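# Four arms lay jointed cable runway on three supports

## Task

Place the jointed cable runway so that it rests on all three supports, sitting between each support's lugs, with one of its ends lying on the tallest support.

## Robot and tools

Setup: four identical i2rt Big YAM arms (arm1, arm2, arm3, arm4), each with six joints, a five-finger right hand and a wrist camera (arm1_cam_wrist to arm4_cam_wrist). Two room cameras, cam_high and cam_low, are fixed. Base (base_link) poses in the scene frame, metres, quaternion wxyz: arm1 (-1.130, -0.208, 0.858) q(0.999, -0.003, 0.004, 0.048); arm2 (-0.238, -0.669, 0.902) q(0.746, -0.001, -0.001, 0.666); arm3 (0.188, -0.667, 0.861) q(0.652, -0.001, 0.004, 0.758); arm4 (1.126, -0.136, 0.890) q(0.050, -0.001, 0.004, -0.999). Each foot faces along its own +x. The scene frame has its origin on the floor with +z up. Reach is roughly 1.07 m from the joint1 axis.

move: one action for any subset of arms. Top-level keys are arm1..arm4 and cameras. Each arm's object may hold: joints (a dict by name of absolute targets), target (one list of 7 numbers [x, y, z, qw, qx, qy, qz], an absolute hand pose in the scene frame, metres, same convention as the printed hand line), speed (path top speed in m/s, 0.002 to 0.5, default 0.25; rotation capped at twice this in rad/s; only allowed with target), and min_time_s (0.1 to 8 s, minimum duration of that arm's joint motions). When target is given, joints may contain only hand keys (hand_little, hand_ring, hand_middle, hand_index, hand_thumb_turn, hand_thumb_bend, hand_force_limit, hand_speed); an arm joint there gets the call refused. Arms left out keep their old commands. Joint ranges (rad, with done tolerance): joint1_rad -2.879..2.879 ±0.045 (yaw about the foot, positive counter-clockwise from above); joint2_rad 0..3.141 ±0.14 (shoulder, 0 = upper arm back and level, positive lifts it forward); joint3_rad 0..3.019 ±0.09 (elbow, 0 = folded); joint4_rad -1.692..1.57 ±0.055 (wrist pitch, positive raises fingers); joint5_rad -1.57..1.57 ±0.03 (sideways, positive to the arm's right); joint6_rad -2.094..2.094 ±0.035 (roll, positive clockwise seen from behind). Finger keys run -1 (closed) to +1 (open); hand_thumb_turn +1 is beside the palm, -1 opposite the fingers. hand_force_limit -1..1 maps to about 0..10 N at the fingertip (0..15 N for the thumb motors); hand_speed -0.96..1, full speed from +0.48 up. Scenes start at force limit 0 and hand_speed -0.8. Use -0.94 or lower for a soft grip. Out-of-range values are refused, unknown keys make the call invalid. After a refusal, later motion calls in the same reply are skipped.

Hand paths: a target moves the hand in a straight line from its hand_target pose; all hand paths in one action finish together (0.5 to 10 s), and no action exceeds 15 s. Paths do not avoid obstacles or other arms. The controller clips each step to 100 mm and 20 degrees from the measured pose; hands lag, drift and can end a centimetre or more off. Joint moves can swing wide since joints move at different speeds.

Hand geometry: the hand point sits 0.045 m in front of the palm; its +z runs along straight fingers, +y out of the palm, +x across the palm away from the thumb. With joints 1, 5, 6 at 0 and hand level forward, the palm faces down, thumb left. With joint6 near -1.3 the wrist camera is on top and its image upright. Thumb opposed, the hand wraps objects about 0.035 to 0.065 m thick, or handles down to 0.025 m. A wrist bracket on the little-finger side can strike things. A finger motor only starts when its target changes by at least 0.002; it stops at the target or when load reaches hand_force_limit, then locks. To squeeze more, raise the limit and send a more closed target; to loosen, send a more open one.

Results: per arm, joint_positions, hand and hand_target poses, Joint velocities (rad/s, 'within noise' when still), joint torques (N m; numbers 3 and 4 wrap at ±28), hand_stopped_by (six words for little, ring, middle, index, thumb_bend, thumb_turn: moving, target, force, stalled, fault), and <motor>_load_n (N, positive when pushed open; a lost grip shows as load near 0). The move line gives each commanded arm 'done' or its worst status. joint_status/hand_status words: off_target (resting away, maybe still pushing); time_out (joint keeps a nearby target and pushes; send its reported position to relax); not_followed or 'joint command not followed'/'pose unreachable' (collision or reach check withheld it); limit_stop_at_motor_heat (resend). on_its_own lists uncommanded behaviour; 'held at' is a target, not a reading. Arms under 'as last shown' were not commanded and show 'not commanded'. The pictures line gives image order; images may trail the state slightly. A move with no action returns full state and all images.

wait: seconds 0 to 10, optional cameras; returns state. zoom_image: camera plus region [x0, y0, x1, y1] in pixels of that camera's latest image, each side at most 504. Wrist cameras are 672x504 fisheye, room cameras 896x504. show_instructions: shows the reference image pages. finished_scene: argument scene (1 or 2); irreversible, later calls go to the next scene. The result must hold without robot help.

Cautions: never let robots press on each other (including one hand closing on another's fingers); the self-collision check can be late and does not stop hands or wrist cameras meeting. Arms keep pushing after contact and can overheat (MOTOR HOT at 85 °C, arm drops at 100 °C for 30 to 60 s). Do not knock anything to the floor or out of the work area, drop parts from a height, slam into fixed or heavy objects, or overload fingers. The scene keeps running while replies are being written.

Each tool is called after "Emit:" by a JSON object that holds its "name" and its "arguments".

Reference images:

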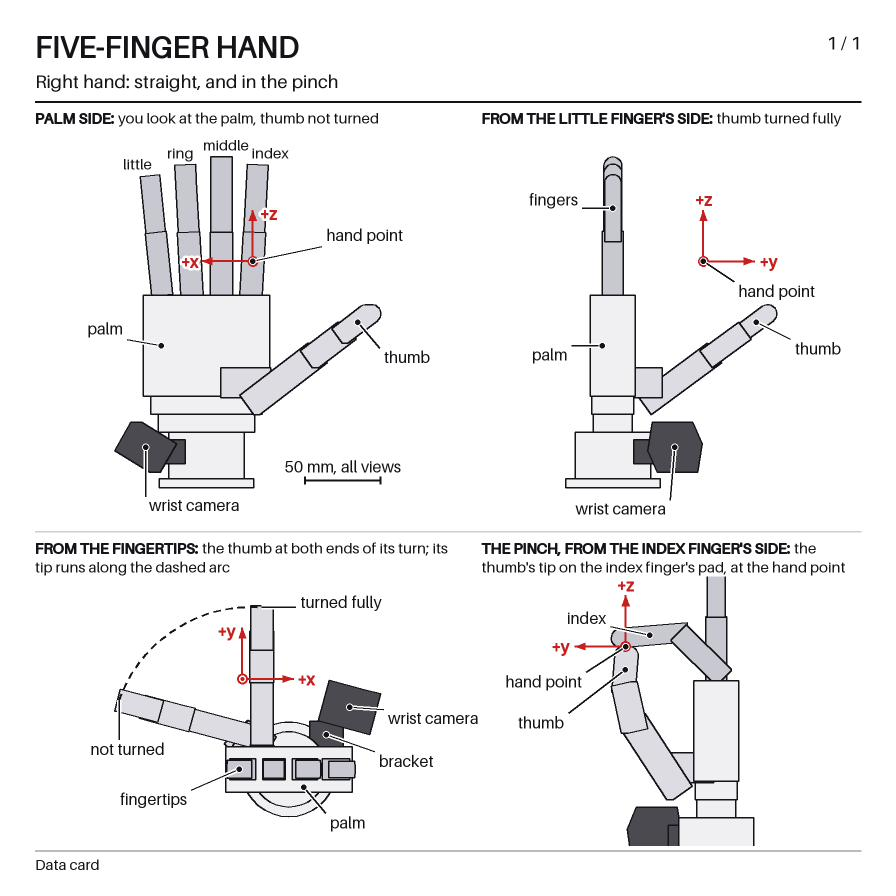

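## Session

Emit:
{"name": "move", "arguments": {}}

Scene clock: 0.00 s.
Joint torques (N m): no reading
Heat: arm1: hottest joint2_rad 39 °C; arm2: hottest joint2_rad 33 °C; arm3: hottest joint2_rad 38 °C; arm4: hottest joint2_rad 40 °C.
Joint velocities: within noise
arm1.joint_positions: joint1_rad=-0.282 joint2_rad=+0.628 joint3_rad=+1.382 joint4_rad=-1.525 joint5_rad=+0.070 joint6_rad=-1.100 hand_little=+1.000 hand_ring=+1.000 hand_middle=+1.000 hand_index=+1.000 hand_thumb_turn=+1.000 hand_thumb_bend=+1.000 hand_force_limit=+0.000 hand_speed=-0.800
arm1.joint_status: not commanded
arm1.hand_stopped_by: target,target,target,target,target,target
arm1.little_load_n: 0.0
arm1.ring_load_n: 0.0
arm1.middle_load_n: 0.0
arm1.index_load_n: 0.0
arm1.thumb_bend_load_n: 0.0
arm1.thumb_turn_load_n: 0.0
arm1.hand: x=-0.9549 y=-0.2928 z=+1.3028 quat_wxyz=(-0.020, +0.868, -0.309, +0.388) (m; scene frame)
arm1.hand_target: x=-0.9546 y=-0.2928 z=+1.3129 quat_wxyz=(-0.021, +0.863, -0.308, +0.400) (m; scene frame)
arm1.hand_status: not commanded
arm2.joint_positions: joint1_rad=+0.461 joint2_rad=+0.574 joint3_rad=+1.347 joint4_rad=-1.288 joint5_rad=-0.003 joint6_rad=-1.332 hand_little=+1.000 hand_ring=+1.000 hand_middle=+1.000 hand_index=+1.000 hand_thumb_turn=+1.000 hand_thumb_bend=+1.000 hand_force_limit=+0.000 hand_speed=-0.800
arm2.joint_status: not commanded
arm2.hand_stopped_by: target,target,target,target,target,target
arm2.little_load_n: 0.0
arm2.ring_load_n: 0.0
arm2.middle_load_n: 0.0
arm2.index_load_n: 0.0
arm2.thumb_bend_load_n: 0.0
arm2.thumb_turn_load_n: 0.0
arm2.hand: x=-0.2682 y=-0.4396 z=+1.3915 quat_wxyz=(-0.444, +0.576, +0.644, +0.238) (m; scene frame)
arm2.hand_target: x=-0.2680 y=-0.4405 z=+1.4046 quat_wxyz=(-0.455, +0.570, +0.638, +0.244) (m; scene frame)
arm2.hand_status: not commanded
arm3.joint_positions: joint1_rad=+0.178 joint2_rad=+0.634 joint3_rad=+1.438 joint4_rad=-1.215 joint5_rad=-0.071 joint6_rad=-1.299 hand_little=+1.000 hand_ring=+1.000 hand_middle=+1.000 hand_index=+1.000 hand_thumb_turn=+1.000 hand_thumb_bend=+1.000 hand_force_limit=+0.000 hand_speed=-0.800
arm3.joint_status: not commanded
arm3.hand_stopped_by: target,target,target,target,target,target
arm3.little_load_n: 0.0
arm3.ring_load_n: 0.0
arm3.middle_load_n: 0.0
arm3.index_load_n: 0.0
arm3.thumb_bend_load_n: 0.0
arm3.thumb_turn_load_n: 0.0
arm3.hand: x=+0.1425 y=-0.4124 z=+1.3933 quat_wxyz=(-0.497, +0.562, +0.621, +0.226) (m; scene frame)
arm3.hand_target: x=+0.1431 y=-0.4142 z=+1.4015 quat_wxyz=(-0.504, +0.559, +0.618, +0.230) (m; scene frame)
arm3.hand_status: not commanded
arm4.joint_positions: joint1_rad=+0.215 joint2_rad=+0.629 joint3_rad=+1.401 joint4_rad=-1.380 joint5_rad=-0.007 joint6_rad=-1.410 hand_little=+1.000 hand_ring=+1.000 hand_middle=+1.000 hand_index=+1.000 hand_thumb_turn=+1.000 hand_thumb_bend=+1.000 hand_force_limit=+0.000 hand_speed=-0.800
arm4.joint_status: not commanded
arm4.hand_stopped_by: target,target,target,target,target,target
arm4.little_load_n: 0.0
arm4.ring_load_n: 0.0
arm4.middle_load_n: 0.0
arm4.index_load_n: 0.0
arm4.thumb_bend_load_n: 0.0
arm4.thumb_turn_load_n: 0.0
arm4.hand: x=+0.8951 y=-0.1592 z=+1.3789 quat_wxyz=(+0.450, +0.072, -0.883, +0.109) (m; scene frame)
arm4.hand_target: x=+0.8957 y=-0.1591 z=+1.3916 quat_wxyz=(+0.463, +0.072, -0.876, +0.112) (m; scene frame)
arm4.hand_status: not commanded
pictures: arm1_cam_wrist, arm2_cam_wrist, arm3_cam_wrist, arm4_cam_wrist, cam_high, cam_low

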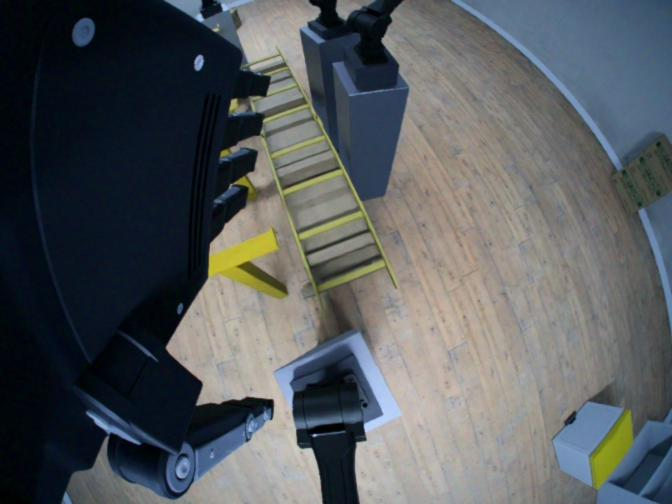

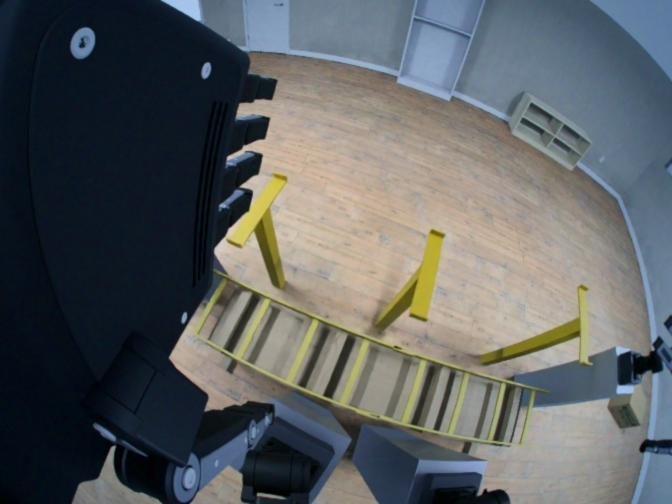

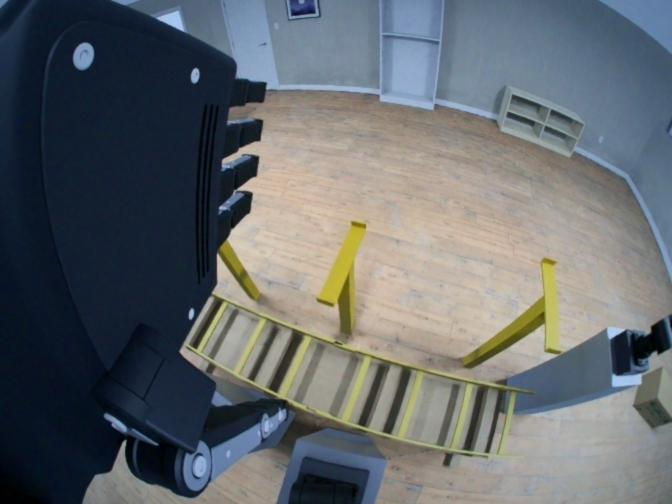

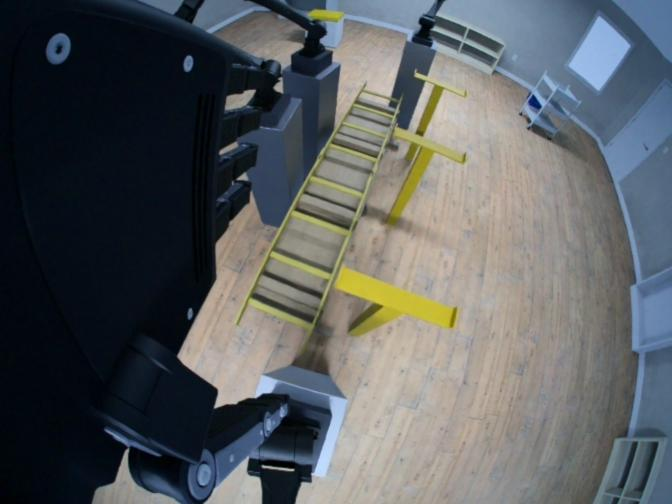

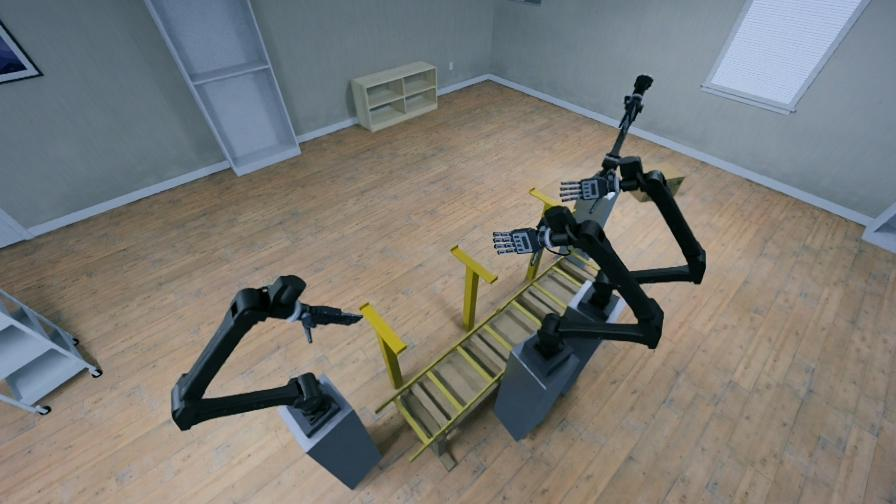

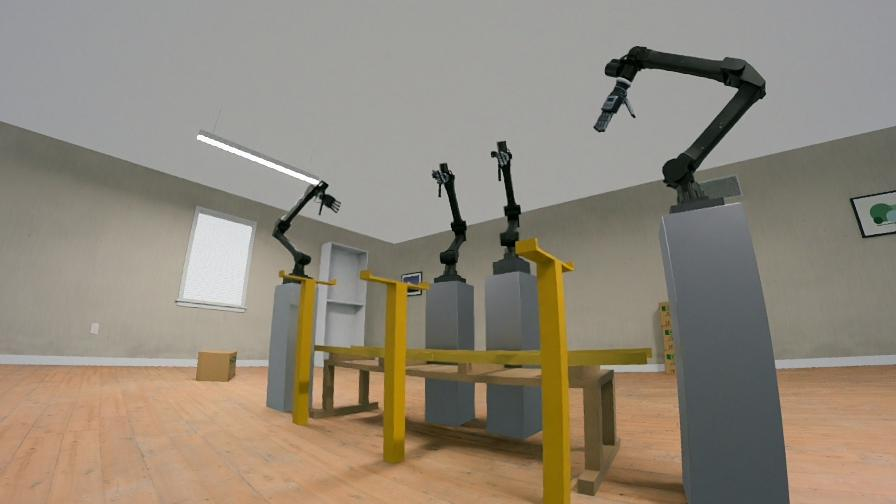

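Emit:
{"name": "move", "arguments": {"arm1": {"target":[-0.57,-0.355,0.85,0,0.7071,-0.7071,0],"speed":0.35,"joints":{"hand_speed":0.3,"hand_little":0,"hand_ring":0,"hand_middle":0,"hand_index":0}}, "arm2": {"target":[-0.205,-0.365,0.85,0,0.7071,0.7071,0],"speed":0.35,"joints":{"hand_speed":0.3,"hand_little":0,"hand_ring":0,"hand_middle":0,"hand_index":0}}, "arm3": {"target":[0.06,-0.365,0.85,0,0.7071,0.7071,0],"speed":0.35,"joints":{"hand_speed":0.3,"hand_little":0,"hand_ring":0,"hand_middle":0,"hand_index":0}}, "arm4": {"target":[0.48,-0.385,0.85,0,0.7071,0.7071,0],"speed":0.35,"joints":{"hand_speed":0.3,"hand_little":0,"hand_ring":0,"hand_middle":0,"hand_index":0}}, "cameras": ["all"]}}

Scene clock: 19.10 s.
Joint torques (N m): arm1=[-0.67 -23.18 11.1 -0.59 -0.17 0.08] | arm2=[-0.85 -6.83 5.91 0.5 0.29 -0.16] | arm3=[0.38 -9.7 9.37 0.21 -0.09 0.09] | arm4=[-0.85 -20.25 12.94 -0.03 -0.09 -0.05]
Heat: arm1: hottest joint2_rad 38 °C; arm2: hottest joint3_rad 34 °C; arm3: hottest joint2_rad 38 °C; arm4: hottest joint3_rad 41 °C.
move: arm1 off_target; arm2 off_target; arm3 off_target; arm4 off_target
Joint velocities: within noise
arm1.joint_positions: joint1_rad=-0.370 joint2_rad=+2.149 joint3_rad=+1.729 joint4_rad=-1.171 joint5_rad=-0.006 joint6_rad=-0.290 hand_little=+0.000 hand_ring=+0.000 hand_middle=+0.000 hand_index=+0.000 hand_thumb_turn=+1.000 hand_thumb_bend=+1.000 hand_force_limit=+0.000 hand_speed=+0.300
arm1.joint_status: all done
arm1.hand_stopped_by: target,target,target,target,target,target
arm1.little_load_n: 0.0
arm1.ring_load_n: 0.5
arm1.middle_load_n: 0.0
arm1.index_load_n: 0.0
arm1.thumb_bend_load_n: -0.5
arm1.thumb_turn_load_n: 0.0
arm1.hand: x=-0.5854 y=-0.3481 z=+0.8429 quat_wxyz=(+0.007, +0.712, -0.702, -0.011) (m; scene frame)
arm1.hand_target: x=-0.5706 y=-0.3549 z=+0.8503 quat_wxyz=(+0.000, +0.707, -0.707, +0.000) (m; scene frame)
arm1.hand_status: off_target (0.018 m and 1.7 deg from the pose sent, 0.597 m and 67.3 deg at the start)
arm2.joint_positions: joint1_rad=+0.205 joint2_rad=+1.564 joint3_rad=+0.666 joint4_rad=-0.709 joint5_rad=-0.005 joint6_rad=-1.481 hand_little=+0.000 hand_ring=+0.000 hand_middle=+0.000 hand_index=+0.000 hand_thumb_turn=+1.000 hand_thumb_bend=+1.000 hand_force_limit=+0.000 hand_speed=+0.300
arm2.joint_status: all done
arm2.hand_stopped_by: target,target,target,target,target,target
arm2.little_load_n: 0.0
arm2.ring_load_n: 0.0
arm2.middle_load_n: 0.0
arm2.index_load_n: 0.0
arm2.thumb_bend_load_n: 0.0
arm2.thumb_turn_load_n: 0.0
arm2.hand: x=-0.2068 y=-0.3857 z=+0.8462 quat_wxyz=(+0.013, +0.707, +0.707, -0.012) (m; scene frame)
arm2.hand_target: x=-0.2050 y=-0.3654 z=+0.8506 quat_wxyz=(+0.000, +0.707, +0.707, +0.000) (m; scene frame)
arm2.hand_status: off_target (0.021 m and 2.1 deg from the pose sent, 0.550 m and 60.8 deg at the start)
arm3.joint_positions: joint1_rad=+0.353 joint2_rad=+1.566 joint3_rad=+0.835 joint4_rad=-0.866 joint5_rad=+0.009 joint6_rad=-1.061 hand_little=+0.000 hand_ring=+0.000 hand_middle=+0.000 hand_index=+0.000 hand_thumb_turn=+1.000 hand_thumb_bend=+1.000 hand_force_limit=+0.000 hand_speed=+0.300
arm3.joint_status: all done
arm3.hand_stopped_by: target,target,target,target,target,target
arm3.little_load_n: 0.0
arm3.ring_load_n: 0.0
arm3.middle_load_n: 0.0
arm3.index_load_n: 0.0
arm3.thumb_bend_load_n: 0.0
arm3.thumb_turn_load_n: 0.0
arm3.hand: x=+0.0741 y=-0.3776 z=+0.8470 quat_wxyz=(+0.016, +0.709, +0.705, -0.003) (m; scene frame)
arm3.hand_target: x=+0.0601 y=-0.3654 z=+0.8504 quat_wxyz=(+0.000, +0.707, +0.707, +0.000) (m; scene frame)
arm3.hand_status: off_target (0.019 m and 1.9 deg from the pose sent, 0.551 m and 66.4 deg at the start)
arm4.joint_positions: joint1_rad=+0.207 joint2_rad=+2.471 joint3_rad=+2.226 joint4_rad=-1.354 joint5_rad=-0.006 joint6_rad=+0.287 hand_little=+0.000 hand_ring=+0.000 hand_middle=+0.000 hand_index=+0.000 hand_thumb_turn=+1.000 hand_thumb_bend=+1.000 hand_force_limit=+0.000 hand_speed=+0.300
arm4.joint_status: all done
arm4.hand_stopped_by: target,target,target,target,target,target
arm4.little_load_n: 0.0
arm4.ring_load_n: 0.0
arm4.middle_load_n: 0.0
arm4.index_load_n: 0.0
arm4.thumb_bend_load_n: 0.0
arm4.thumb_turn_load_n: 0.0
arm4.hand: x=+0.4970 y=-0.3850 z=+0.8434 quat_wxyz=(-0.005, -0.700, -0.714, -0.013) (m; scene frame)
arm4.hand_target: x=+0.4808 y=-0.3848 z=+0.8504 quat_wxyz=(+0.000, -0.707, -0.707, +0.001) (m; scene frame)
arm4.hand_status: off_target (0.018 m and 1.9 deg from the pose sent, 0.709 m and 110.0 deg at the start)
pictures: arm1_cam_wrist, arm2_cam_wrist, arm3_cam_wrist, arm4_cam_wrist, cam_high, cam_low

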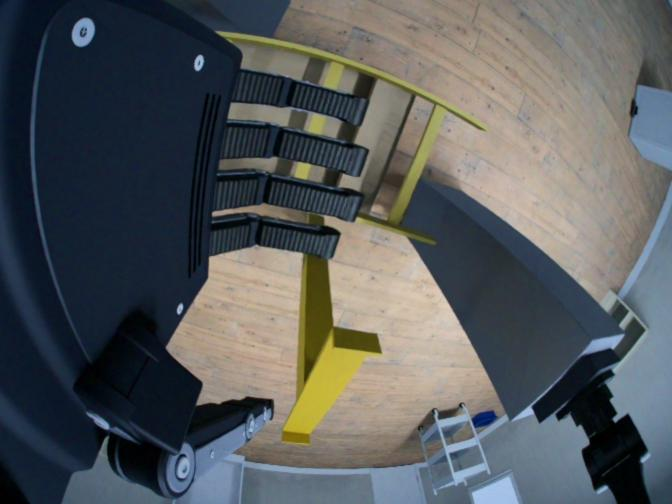

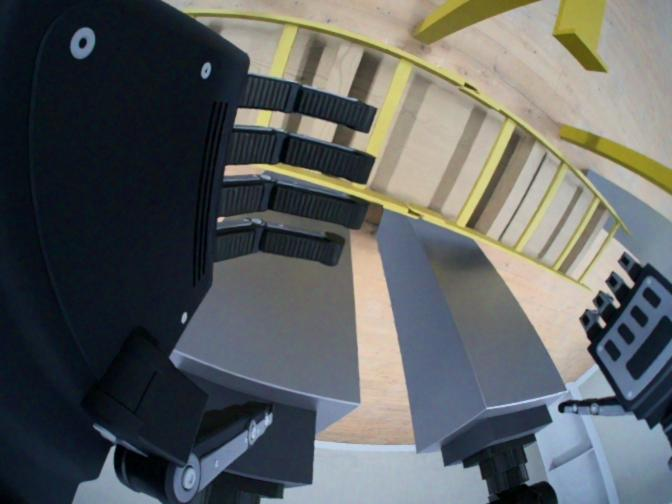

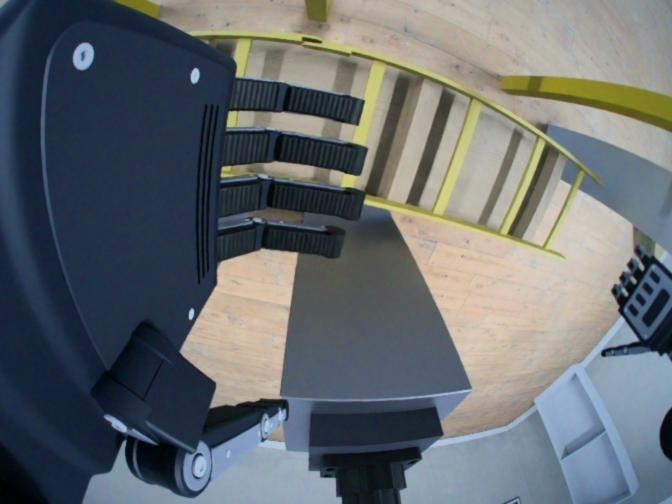

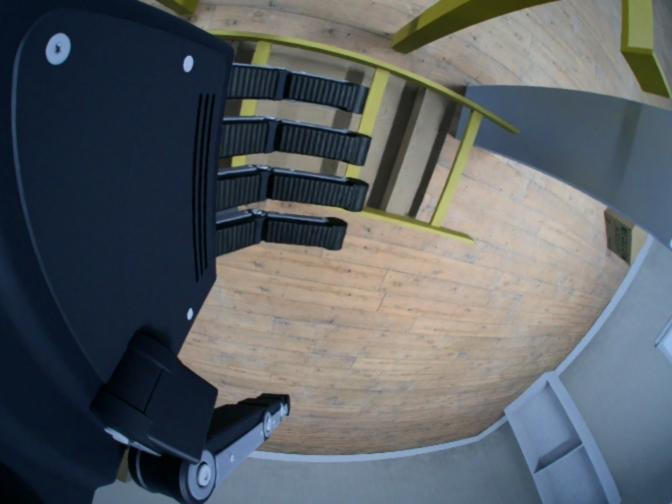

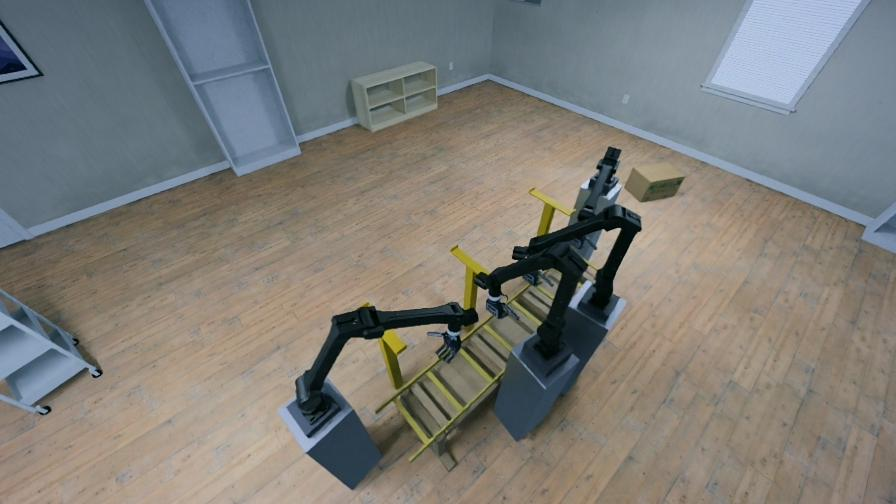

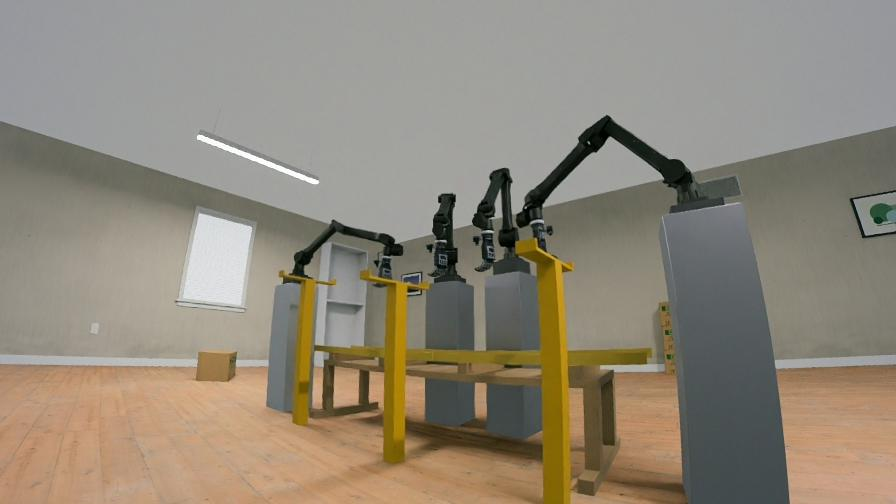

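Emit:
{"name": "move", "arguments": {"arm1": {"target":[-0.512,-0.31,0.56,0,0.7071,-0.7071,0],"speed":0.3,"joints":{"hand_thumb_turn":-1}}, "arm2": {"target":[-0.168,-0.355,0.56,0,0.7071,0.7071,0],"speed":0.3,"joints":{"hand_thumb_turn":-1}}, "arm3": {"target":[0.095,-0.355,0.56,0,0.7071,0.7071,0],"speed":0.3,"joints":{"hand_thumb_turn":-1}}, "arm4": {"target":[0.518,-0.355,0.56,0,0.7071,0.7071,0],"speed":0.3,"joints":{"hand_thumb_turn":-1}}, "cameras": ["all"]}}

Scene clock: 136.10 s.
Joint torques (N m): arm1=[0.09 -26.58 9.14 -0.81 -0.09 0.08] | arm2=[-1.32 -11.11 -0.38 0.51 0.23 -0.12] | arm3=[-1.49 -13.22 2.06 0.31 -0.02 -0.09] | arm4=[-1.08 -20.48 9.44 0.43 -0.05 -0.28]
Heat: arm1: hottest joint2_rad 41 °C; arm2: hottest joint3_rad 34 °C; arm3: hottest joint2_rad 39 °C; arm4: hottest joint3_rad 50 °C.
move: arm1 off_target; arm2 done; arm3 done; arm4 off_target
Joint velocities: within noise
arm1.joint_positions: joint1_rad=-0.291 joint2_rad=+2.722 joint3_rad=+2.005 joint4_rad=-0.864 joint5_rad=-0.007 joint6_rad=-0.201 hand_little=+0.000 hand_ring=+0.000 hand_middle=+0.000 hand_index=+0.000 hand_thumb_turn=-1.000 hand_thumb_bend=+1.000 hand_force_limit=+0.000 hand_speed=+0.300
arm1.joint_status: all done
arm1.hand_stopped_by: target,target,target,target,target,target
arm1.little_load_n: 0.0
arm1.ring_load_n: 0.0
arm1.middle_load_n: 0.0
arm1.index_load_n: 0.0
arm1.thumb_bend_load_n: 0.0
arm1.thumb_turn_load_n: 0.0
arm1.hand: x=-0.5252 y=-0.3106 z=+0.5583 quat_wxyz=(+0.004, +0.709, -0.705, -0.007) (m; scene frame)
arm1.hand_target: x=-0.5123 y=-0.3101 z=+0.5603 quat_wxyz=(+0.000, +0.707, -0.707, +0.000) (m; scene frame)
arm1.hand_status: off_target (0.013 m and 1.0 deg from the pose sent, 0.295 m and 1.7 deg at the start)
arm2.joint_positions: joint1_rad=+0.096 joint2_rad=+2.479 joint3_rad=+0.862 joint4_rad=+0.037 joint5_rad=-0.005 joint6_rad=-1.588 hand_little=+0.000 hand_ring=+0.000 hand_middle=+0.000 hand_index=+0.000 hand_thumb_turn=-1.000 hand_thumb_bend=+1.000 hand_force_limit=+0.000 hand_speed=+0.300
arm2.joint_status: all done
arm2.hand_stopped_by: target,target,target,target,target,target
arm2.little_load_n: 0.0
arm2.ring_load_n: 0.0
arm2.middle_load_n: 0.0
arm2.index_load_n: 0.0
arm2.thumb_bend_load_n: 0.0
arm2.thumb_turn_load_n: 0.0
arm2.hand: x=-0.1714 y=-0.3581 z=+0.5624 quat_wxyz=(+0.003, +0.707, +0.707, -0.004) (m; scene frame)
arm2.hand_target: x=-0.1680 y=-0.3551 z=+0.5601 quat_wxyz=(+0.000, +0.707, +0.707, +0.000) (m; scene frame)
arm2.hand_status: done (0.005 m and 0.5 deg from the pose sent, 0.290 m and 2.1 deg at the start)
arm3.joint_positions: joint1_rad=+0.285 joint2_rad=+2.338 joint3_rad=+0.878 joint4_rad=-0.104 joint5_rad=+0.008 joint6_rad=-1.143 hand_little=+0.000 hand_ring=+0.000 hand_middle=+0.000 hand_index=+0.000 hand_thumb_turn=-1.000 hand_thumb_bend=+1.000 hand_force_limit=+0.000 hand_speed=+0.300
arm3.joint_status: all done
arm3.hand_stopped_by: target,target,target,target,target,target
arm3.little_load_n: 0.0
arm3.ring_load_n: 0.0
arm3.middle_load_n: 0.0
arm3.index_load_n: 0.0
arm3.thumb_bend_load_n: 0.0
arm3.thumb_turn_load_n: 0.0
arm3.hand: x=+0.0906 y=-0.3571 z=+0.5667 quat_wxyz=(+0.000, +0.705, +0.709, +0.001) (m; scene frame)
arm3.hand_target: x=+0.0950 y=-0.3551 z=+0.5602 quat_wxyz=(+0.000, +0.707, +0.707, +0.000) (m; scene frame)
arm3.hand_status: done (0.008 m and 0.4 deg from the pose sent, 0.289 m and 1.9 deg at the start)
arm4.joint_positions: joint1_rad=+0.188 joint2_rad=+2.820 joint3_rad=+2.070 joint4_rad=-0.873 joint5_rad=-0.006 joint6_rad=+0.287 hand_little=+0.000 hand_ring=+0.000 hand_middle=+0.000 hand_index=+0.000 hand_thumb_turn=-1.000 hand_thumb_bend=+1.000 hand_force_limit=+0.000 hand_speed=+0.300
arm4.joint_status: all done
arm4.hand_stopped_by: target,target,target,target,target,target
arm4.little_load_n: 0.0
arm4.ring_load_n: 0.0
arm4.middle_load_n: 0.0
arm4.index_load_n: 0.0
arm4.thumb_bend_load_n: 0.0
arm4.thumb_turn_load_n: 0.0
arm4.hand: x=+0.5450 y=-0.3551 z=+0.5503 quat_wxyz=(-0.011, -0.706, -0.707, -0.023) (m; scene frame)
arm4.hand_target: x=+0.5187 y=-0.3547 z=+0.5609 quat_wxyz=(+0.000, -0.707, -0.707, +0.000) (m; scene frame)
arm4.hand_status: off_target (0.029 m and 2.9 deg from the pose sent, 0.286 m and 1.9 deg at the start)
pictures: arm1_cam_wrist, arm2_cam_wrist, arm3_cam_wrist, arm4_cam_wrist, cam_high, cam_low

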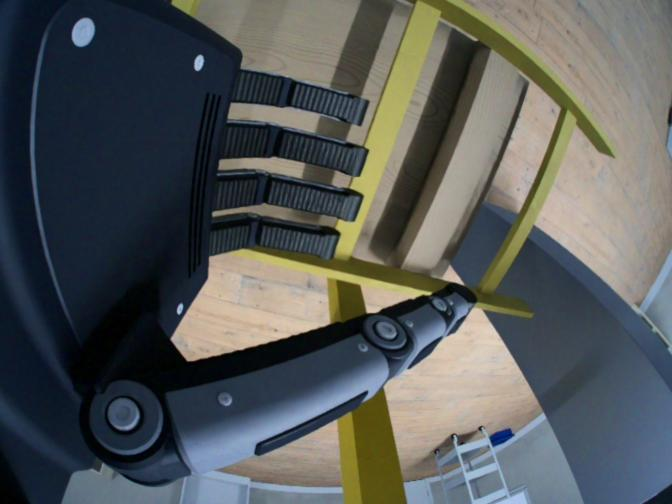

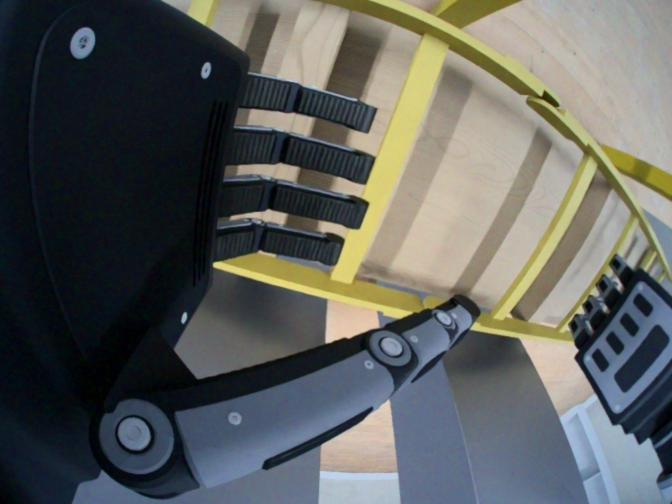

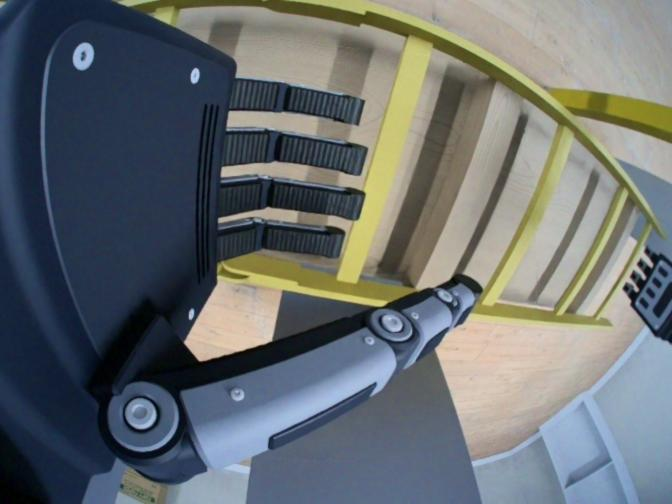

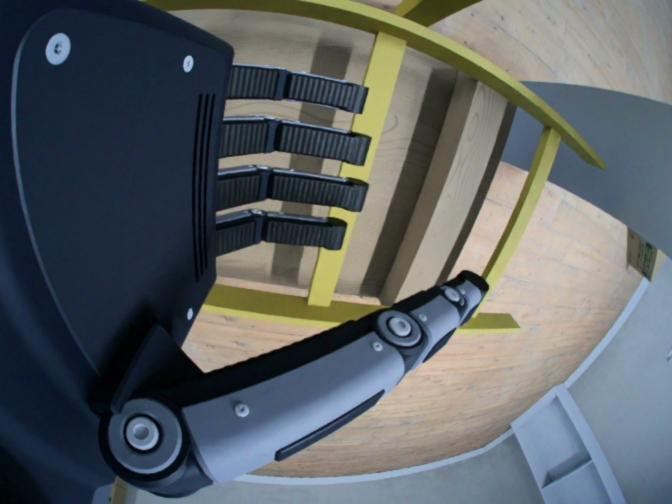

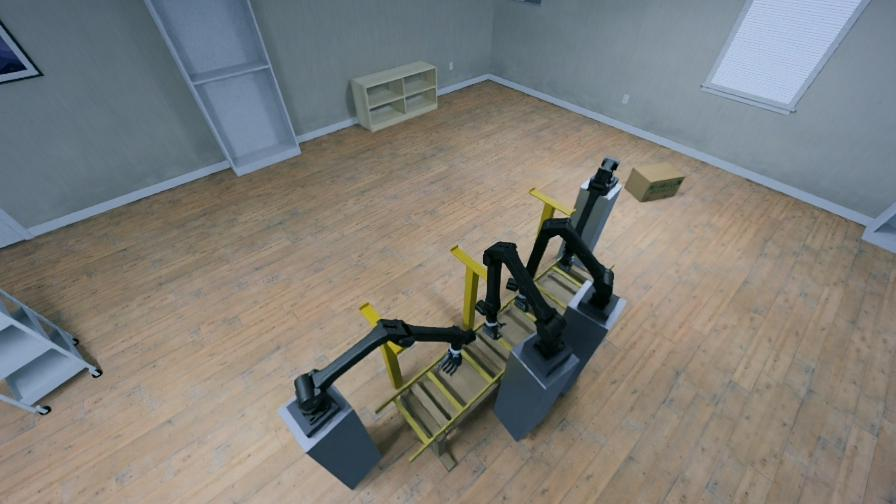

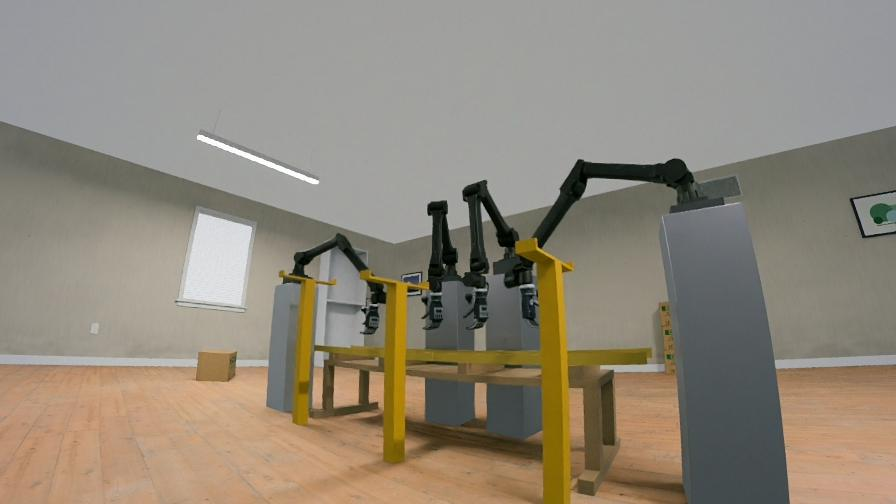

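Emit:
{"name": "move", "arguments": {"arm1": {"target":[-0.505,-0.337,0.50,0,0.7071,-0.7071,0],"speed":0.15}, "arm2": {"target":[-0.166,-0.355,0.50,0,0.7071,0.7071,0],"speed":0.15}, "arm3": {"target":[0.097,-0.355,0.49,0,0.7071,0.7071,0],"speed":0.15}, "arm4": {"target":[0.495,-0.365,0.51,0,0.7071,0.7071,0],"speed":0.15}, "cameras": ["arm1_cam_wrist","arm4_cam_wrist","arm3_cam_wrist"]}}

Scene clock: 207.87 s.
Joint torques (N m): arm1=[-0.73 -26.81 9.22 -0.8 -0.1 -0.07] | arm2=[-1.2 -11.22 -0.83 0.73 0.21 -0.14] | arm3=[-1.49 -14.39 1.11 0.21 -0.04 -0.11] | arm4=[-0.62 -20.48 10.43 -0.2 -0.07 -0.22]
Heat: arm1: hottest joint2_rad 47 °C; arm2: hottest joint2_rad 34 °C; arm3: hottest joint2_rad 39 °C; arm4: hottest joint2_rad 50 °C.
move: arm1 off_target; arm2 done; arm3 done; arm4 off_target
Joint velocities: within noise
arm1.joint_positions: joint1_rad=-0.320 joint2_rad=+2.892 joint3_rad=+2.187 joint4_rad=-0.878 joint5_rad=-0.007 joint6_rad=-0.217 hand_little=+0.000 hand_ring=+0.000 hand_middle=+0.000 hand_index=+0.000 hand_thumb_turn=-1.000 hand_thumb_bend=+1.000 hand_force_limit=+0.000 hand_speed=+0.300
arm1.joint_status: not commanded
arm1.hand_stopped_by: target,target,target,target,target,target
arm1.little_load_n: 0.0
arm1.ring_load_n: 0.0
arm1.middle_load_n: 0.0
arm1.index_load_n: 0.0
arm1.thumb_bend_load_n: 0.0
arm1.thumb_turn_load_n: 0.0
arm1.hand: x=-0.5171 y=-0.3328 z=+0.4976 quat_wxyz=(+0.005, +0.704, -0.710, -0.008) (m; scene frame)
arm1.hand_target: x=-0.5054 y=-0.3369 z=+0.5002 quat_wxyz=(+0.000, +0.707, -0.707, +0.000) (m; scene frame)
arm1.hand_status: off_target (0.013 m and 1.1 deg from the pose sent, 0.067 m and 1.0 deg at the start)
arm2.joint_positions: joint1_rad=+0.092 joint2_rad=+2.655 joint3_rad=+0.970 joint4_rad=+0.103 joint5_rad=-0.005 joint6_rad=-1.594 hand_little=+0.000 hand_ring=+0.000 hand_middle=+0.000 hand_index=+0.000 hand_thumb_turn=-1.000 hand_thumb_bend=+1.000 hand_force_limit=+0.000 hand_speed=+0.300
arm2.joint_status: not commanded
arm2.hand_stopped_by: target,target,target,target,target,target
arm2.little_load_n: 0.0
arm2.ring_load_n: 0.0
arm2.middle_load_n: 0.0
arm2.index_load_n: 0.0
arm2.thumb_bend_load_n: 0.0
arm2.thumb_turn_load_n: 0.0
arm2.hand: x=-0.1698 y=-0.3581 z=+0.5023 quat_wxyz=(+0.003, +0.707, +0.708, -0.004) (m; scene frame)
arm2.hand_target: x=-0.1661 y=-0.3551 z=+0.5001 quat_wxyz=(+0.000, +0.707, +0.707, +0.000) (m; scene frame)
arm2.hand_status: done (0.005 m and 0.6 deg from the pose sent, 0.063 m and 0.5 deg at the start)
arm3.joint_positions: joint1_rad=+0.280 joint2_rad=+2.543 joint3_rad=+0.984 joint4_rad=-0.004 joint5_rad=+0.008 joint6_rad=-1.148 hand_little=+0.000 hand_ring=+0.000 hand_middle=+0.000 hand_index=+0.000 hand_thumb_turn=-1.000 hand_thumb_bend=+1.000 hand_force_limit=+0.000 hand_speed=+0.300
arm3.joint_status: not commanded
arm3.hand_stopped_by: target,target,target,target,target,target
arm3.little_load_n: 0.0
arm3.ring_load_n: 0.0
arm3.middle_load_n: 0.0
arm3.index_load_n: 0.0
arm3.thumb_bend_load_n: 0.0
arm3.thumb_turn_load_n: 0.0
arm3.hand: x=+0.0912 y=-0.3548 z=+0.4962 quat_wxyz=(+0.000, +0.705, +0.710, +0.001) (m; scene frame)
arm3.hand_target: x=+0.0969 y=-0.3549 z=+0.4902 quat_wxyz=(+0.000, +0.707, +0.707, +0.000) (m; scene frame)
arm3.hand_status: done (0.009 m and 0.4 deg from the pose sent, 0.077 m and 0.4 deg at the start)
arm4.joint_positions: joint1_rad=+0.188 joint2_rad=+3.010 joint3_rad=+2.360 joint4_rad=-0.946 joint5_rad=-0.006 joint6_rad=+0.287 hand_little=+0.000 hand_ring=+0.000 hand_middle=+0.000 hand_index=+0.000 hand_thumb_turn=-1.000 hand_thumb_bend=+1.000 hand_force_limit=+0.000 hand_speed=+0.300
arm4.joint_status: not commanded
arm4.hand_stopped_by: target,target,target,target,target,target
arm4.little_load_n: 0.0
arm4.ring_load_n: 0.0
arm4.middle_load_n: 0.0
arm4.index_load_n: 0.5
arm4.thumb_bend_load_n: -0.5
arm4.thumb_turn_load_n: 0.0
arm4.hand: x=+0.5109 y=-0.3648 z=+0.5050 quat_wxyz=(-0.005, -0.706, -0.708, -0.011) (m; scene frame)
arm4.hand_target: x=+0.4955 y=-0.3648 z=+0.5103 quat_wxyz=(+0.000, -0.707, -0.707, +0.001) (m; scene frame)
arm4.hand_status: off_target (0.017 m and 1.4 deg from the pose sent, 0.065 m and 3.0 deg at the start)
pictures: arm1_cam_wrist, arm3_cam_wrist, arm4_cam_wrist

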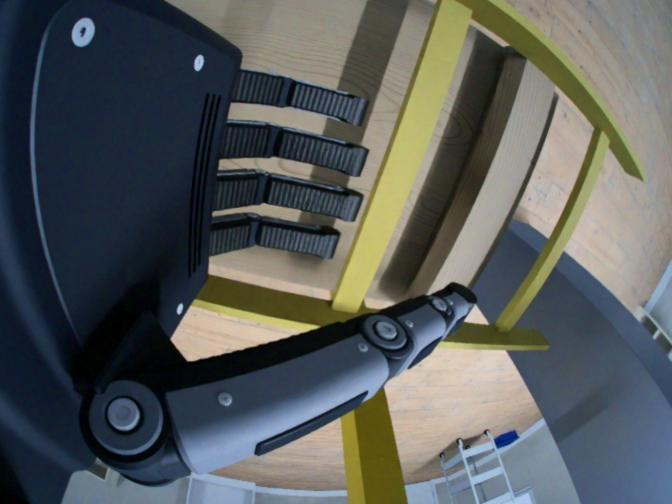

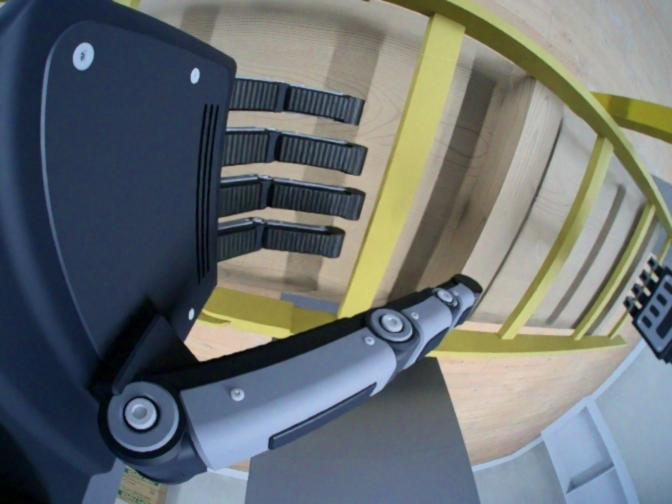

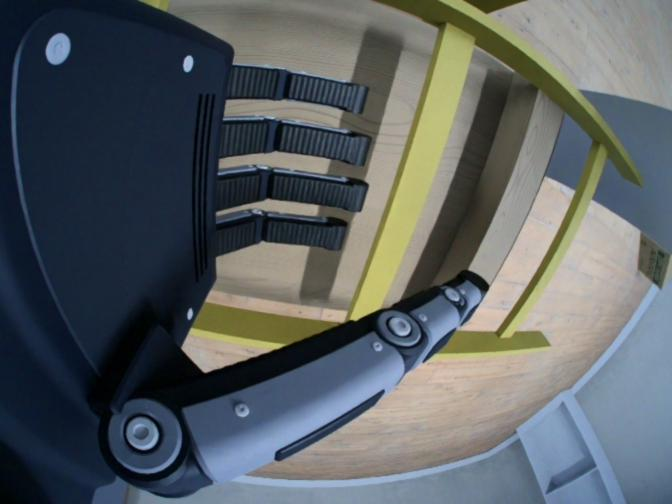

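Emit:
{"name": "move", "arguments": {"arm1": {"target":[-0.512,-0.337,0.412,-0.0424,0.7058,-0.7058,0.0424],"speed":0.12}, "arm2": {"target":[-0.166,-0.355,0.406,0,0.7071,0.7071,0],"speed":0.12}, "arm3": {"target":[0.097,-0.355,0.402,0,0.7071,0.7071,0],"speed":0.12}, "arm4": {"target":[0.512,-0.352,0.417,-0.07,0.7036,0.7036,-0.07],"speed":0.12,"joints":{"hand_thumb_turn":1}}, "cameras": ["arm1_cam_wrist","arm2_cam_wrist","arm3_cam_wrist","arm4_cam_wrist"]}}

Scene clock: 263.53 s.
Joint torques (N m): arm1=[-0.56 -26.81 6.39 0.36 -0.18 -0.1] | arm2=[-1.14 -10.64 -0.29 0.39 0.2 -0.16] | arm3=[-1.49 -14.45 0.58 0.36 -0.01 -0.12] | arm4=[-0.15 -19.14 5.37 1.14 0.15 -0.2]
Heat: arm1: hottest joint2_rad 44 °C; arm2: hottest joint2_rad 33 °C; arm3: hottest joint2_rad 40 °C; arm4: hottest joint3_rad 47 °C.
move: arm1 done; arm2 done; arm3 off_target; arm4 done
Joint velocities: within noise
arm1.joint_positions: joint1_rad=-0.323 joint2_rad=+2.998 joint3_rad=+2.182 joint4_rad=-0.639 joint5_rad=-0.033 joint6_rad=-0.224 hand_little=+0.000 hand_ring=+0.000 hand_middle=+0.000 hand_index=+0.000 hand_thumb_turn=-1.000 hand_thumb_bend=+1.000 hand_force_limit=+0.000 hand_speed=+0.300
arm1.joint_status: not commanded
arm1.hand_stopped_by: target,target,target,target,target,target
arm1.little_load_n: 0.0
arm1.ring_load_n: 0.0
arm1.middle_load_n: 0.0
arm1.index_load_n: 0.0
arm1.thumb_bend_load_n: 0.0
arm1.thumb_turn_load_n: 0.0
arm1.hand: x=-0.5111 y=-0.3319 z=+0.4198 quat_wxyz=(-0.040, +0.705, -0.707, +0.040) (m; scene frame)
arm1.hand_target: x=-0.5121 y=-0.3368 z=+0.4122 quat_wxyz=(-0.042, +0.706, -0.706, +0.043) (m; scene frame)
arm1.hand_status: done (0.009 m and 0.4 deg from the pose sent, 0.086 m and 7.9 deg at the start)
arm2.joint_positions: joint1_rad=+0.092 joint2_rad=+2.896 joint3_rad=+1.168 joint4_rad=+0.151 joint5_rad=-0.004 joint6_rad=-1.594 hand_little=+0.000 hand_ring=+0.000 hand_middle=+0.000 hand_index=+0.000 hand_thumb_turn=-1.000 hand_thumb_bend=+1.000 hand_force_limit=+0.000 hand_speed=+0.300
arm2.joint_status: not commanded
arm2.hand_stopped_by: target,target,target,target,target,target
arm2.little_load_n: -2.5
arm2.ring_load_n: 0.0
arm2.middle_load_n: 0.0
arm2.index_load_n: 0.0
arm2.thumb_bend_load_n: 0.0
arm2.thumb_turn_load_n: 0.0
arm2.hand: x=-0.1693 y=-0.3558 z=+0.4135 quat_wxyz=(+0.002, +0.707, +0.708, -0.003) (m; scene frame)
arm2.hand_target: x=-0.1661 y=-0.3552 z=+0.4062 quat_wxyz=(+0.000, +0.707, +0.707, +0.000) (m; scene frame)
arm2.hand_status: done (0.008 m and 0.4 deg from the pose sent, 0.096 m and 0.6 deg at the start)
arm3.joint_positions: joint1_rad=+0.279 joint2_rad=+2.780 joint3_rad=+1.157 joint4_rad=+0.062 joint5_rad=+0.008 joint6_rad=-1.149 hand_little=+0.000 hand_ring=+0.000 hand_middle=+0.000 hand_index=+0.000 hand_thumb_turn=-1.000 hand_thumb_bend=+1.000 hand_force_limit=+0.000 hand_speed=+0.300
arm3.joint_status: not commanded
arm3.hand_stopped_by: target,target,target,target,target,target
arm3.little_load_n: 0.0
arm3.ring_load_n: 0.0
arm3.middle_load_n: 0.0
arm3.index_load_n: 0.0
arm3.thumb_bend_load_n: 0.0
arm3.thumb_turn_load_n: 0.0
arm3.hand: x=+0.0900 y=-0.3526 z=+0.4098 quat_wxyz=(-0.001, +0.704, +0.710, +0.002) (m; scene frame)
arm3.hand_target: x=+0.0969 y=-0.3551 z=+0.4023 quat_wxyz=(+0.000, +0.707, +0.707, +0.000) (m; scene frame)
arm3.hand_status: off_target (0.011 m and 0.5 deg from the pose sent, 0.094 m and 0.4 deg at the start)
arm4.joint_positions: joint1_rad=+0.188 joint2_rad=+3.036 joint3_rad=+2.166 joint4_rad=-0.509 joint5_rad=+0.046 joint6_rad=+0.287 hand_little=+0.000 hand_ring=+0.000 hand_middle=+0.000 hand_index=+0.000 hand_thumb_turn=+1.000 hand_thumb_bend=+1.000 hand_force_limit=+0.000 hand_speed=+0.300
arm4.joint_status: all done
arm4.hand_stopped_by: target,target,target,target,target,target
arm4.little_load_n: 0.0
arm4.ring_load_n: 0.0
arm4.middle_load_n: 0.0
arm4.index_load_n: 0.0
arm4.thumb_bend_load_n: 0.0
arm4.thumb_turn_load_n: 0.0
arm4.hand: x=+0.5078 y=-0.3546 z=+0.4259 quat_wxyz=(+0.069, -0.704, -0.703, +0.071) (m; scene frame)
arm4.hand_target: x=+0.5123 y=-0.3520 z=+0.4171 quat_wxyz=(+0.070, -0.704, -0.704, +0.070) (m; scene frame)
arm4.hand_status: done (0.010 m and 0.2 deg from the pose sent, 0.089 m and 12.7 deg at the start)
pictures: arm1_cam_wrist, arm2_cam_wrist, arm3_cam_wrist, arm4_cam_wrist

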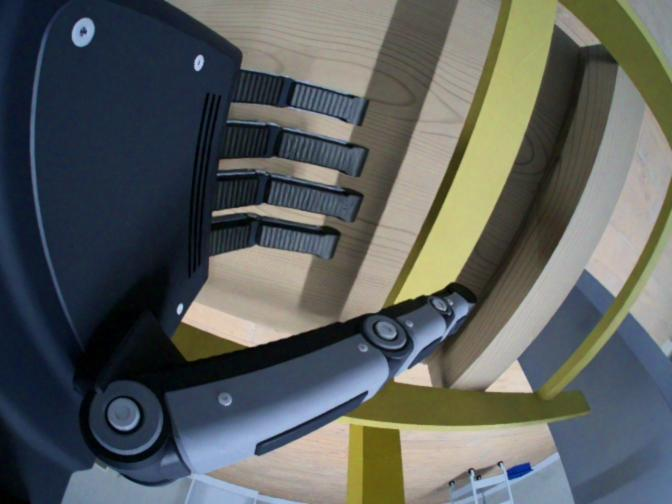

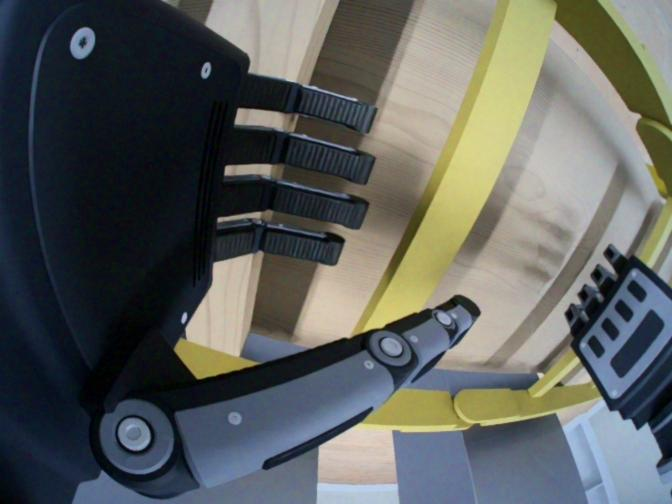

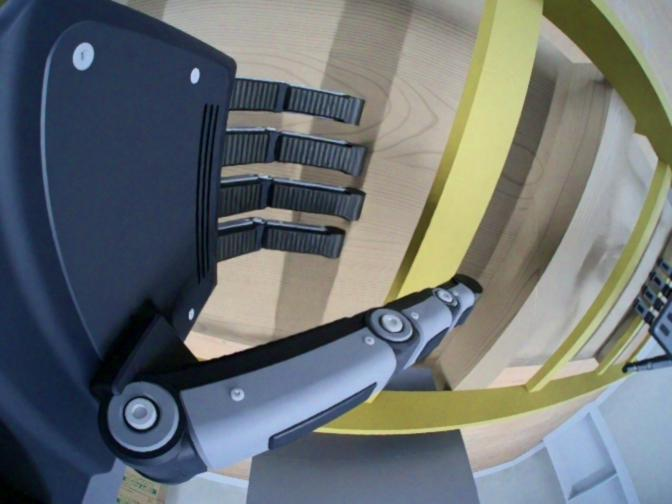

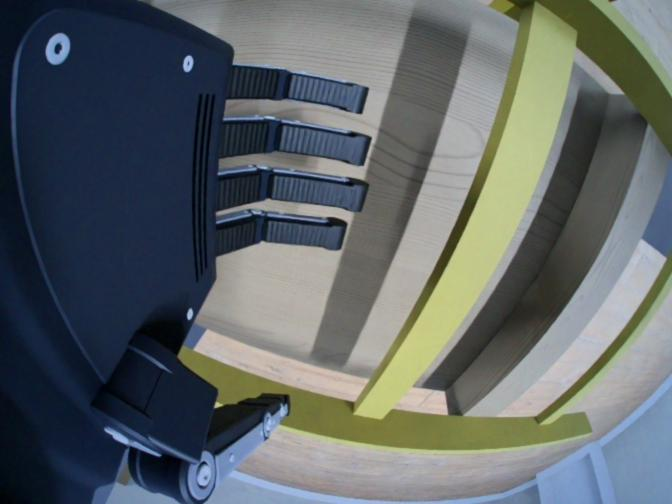

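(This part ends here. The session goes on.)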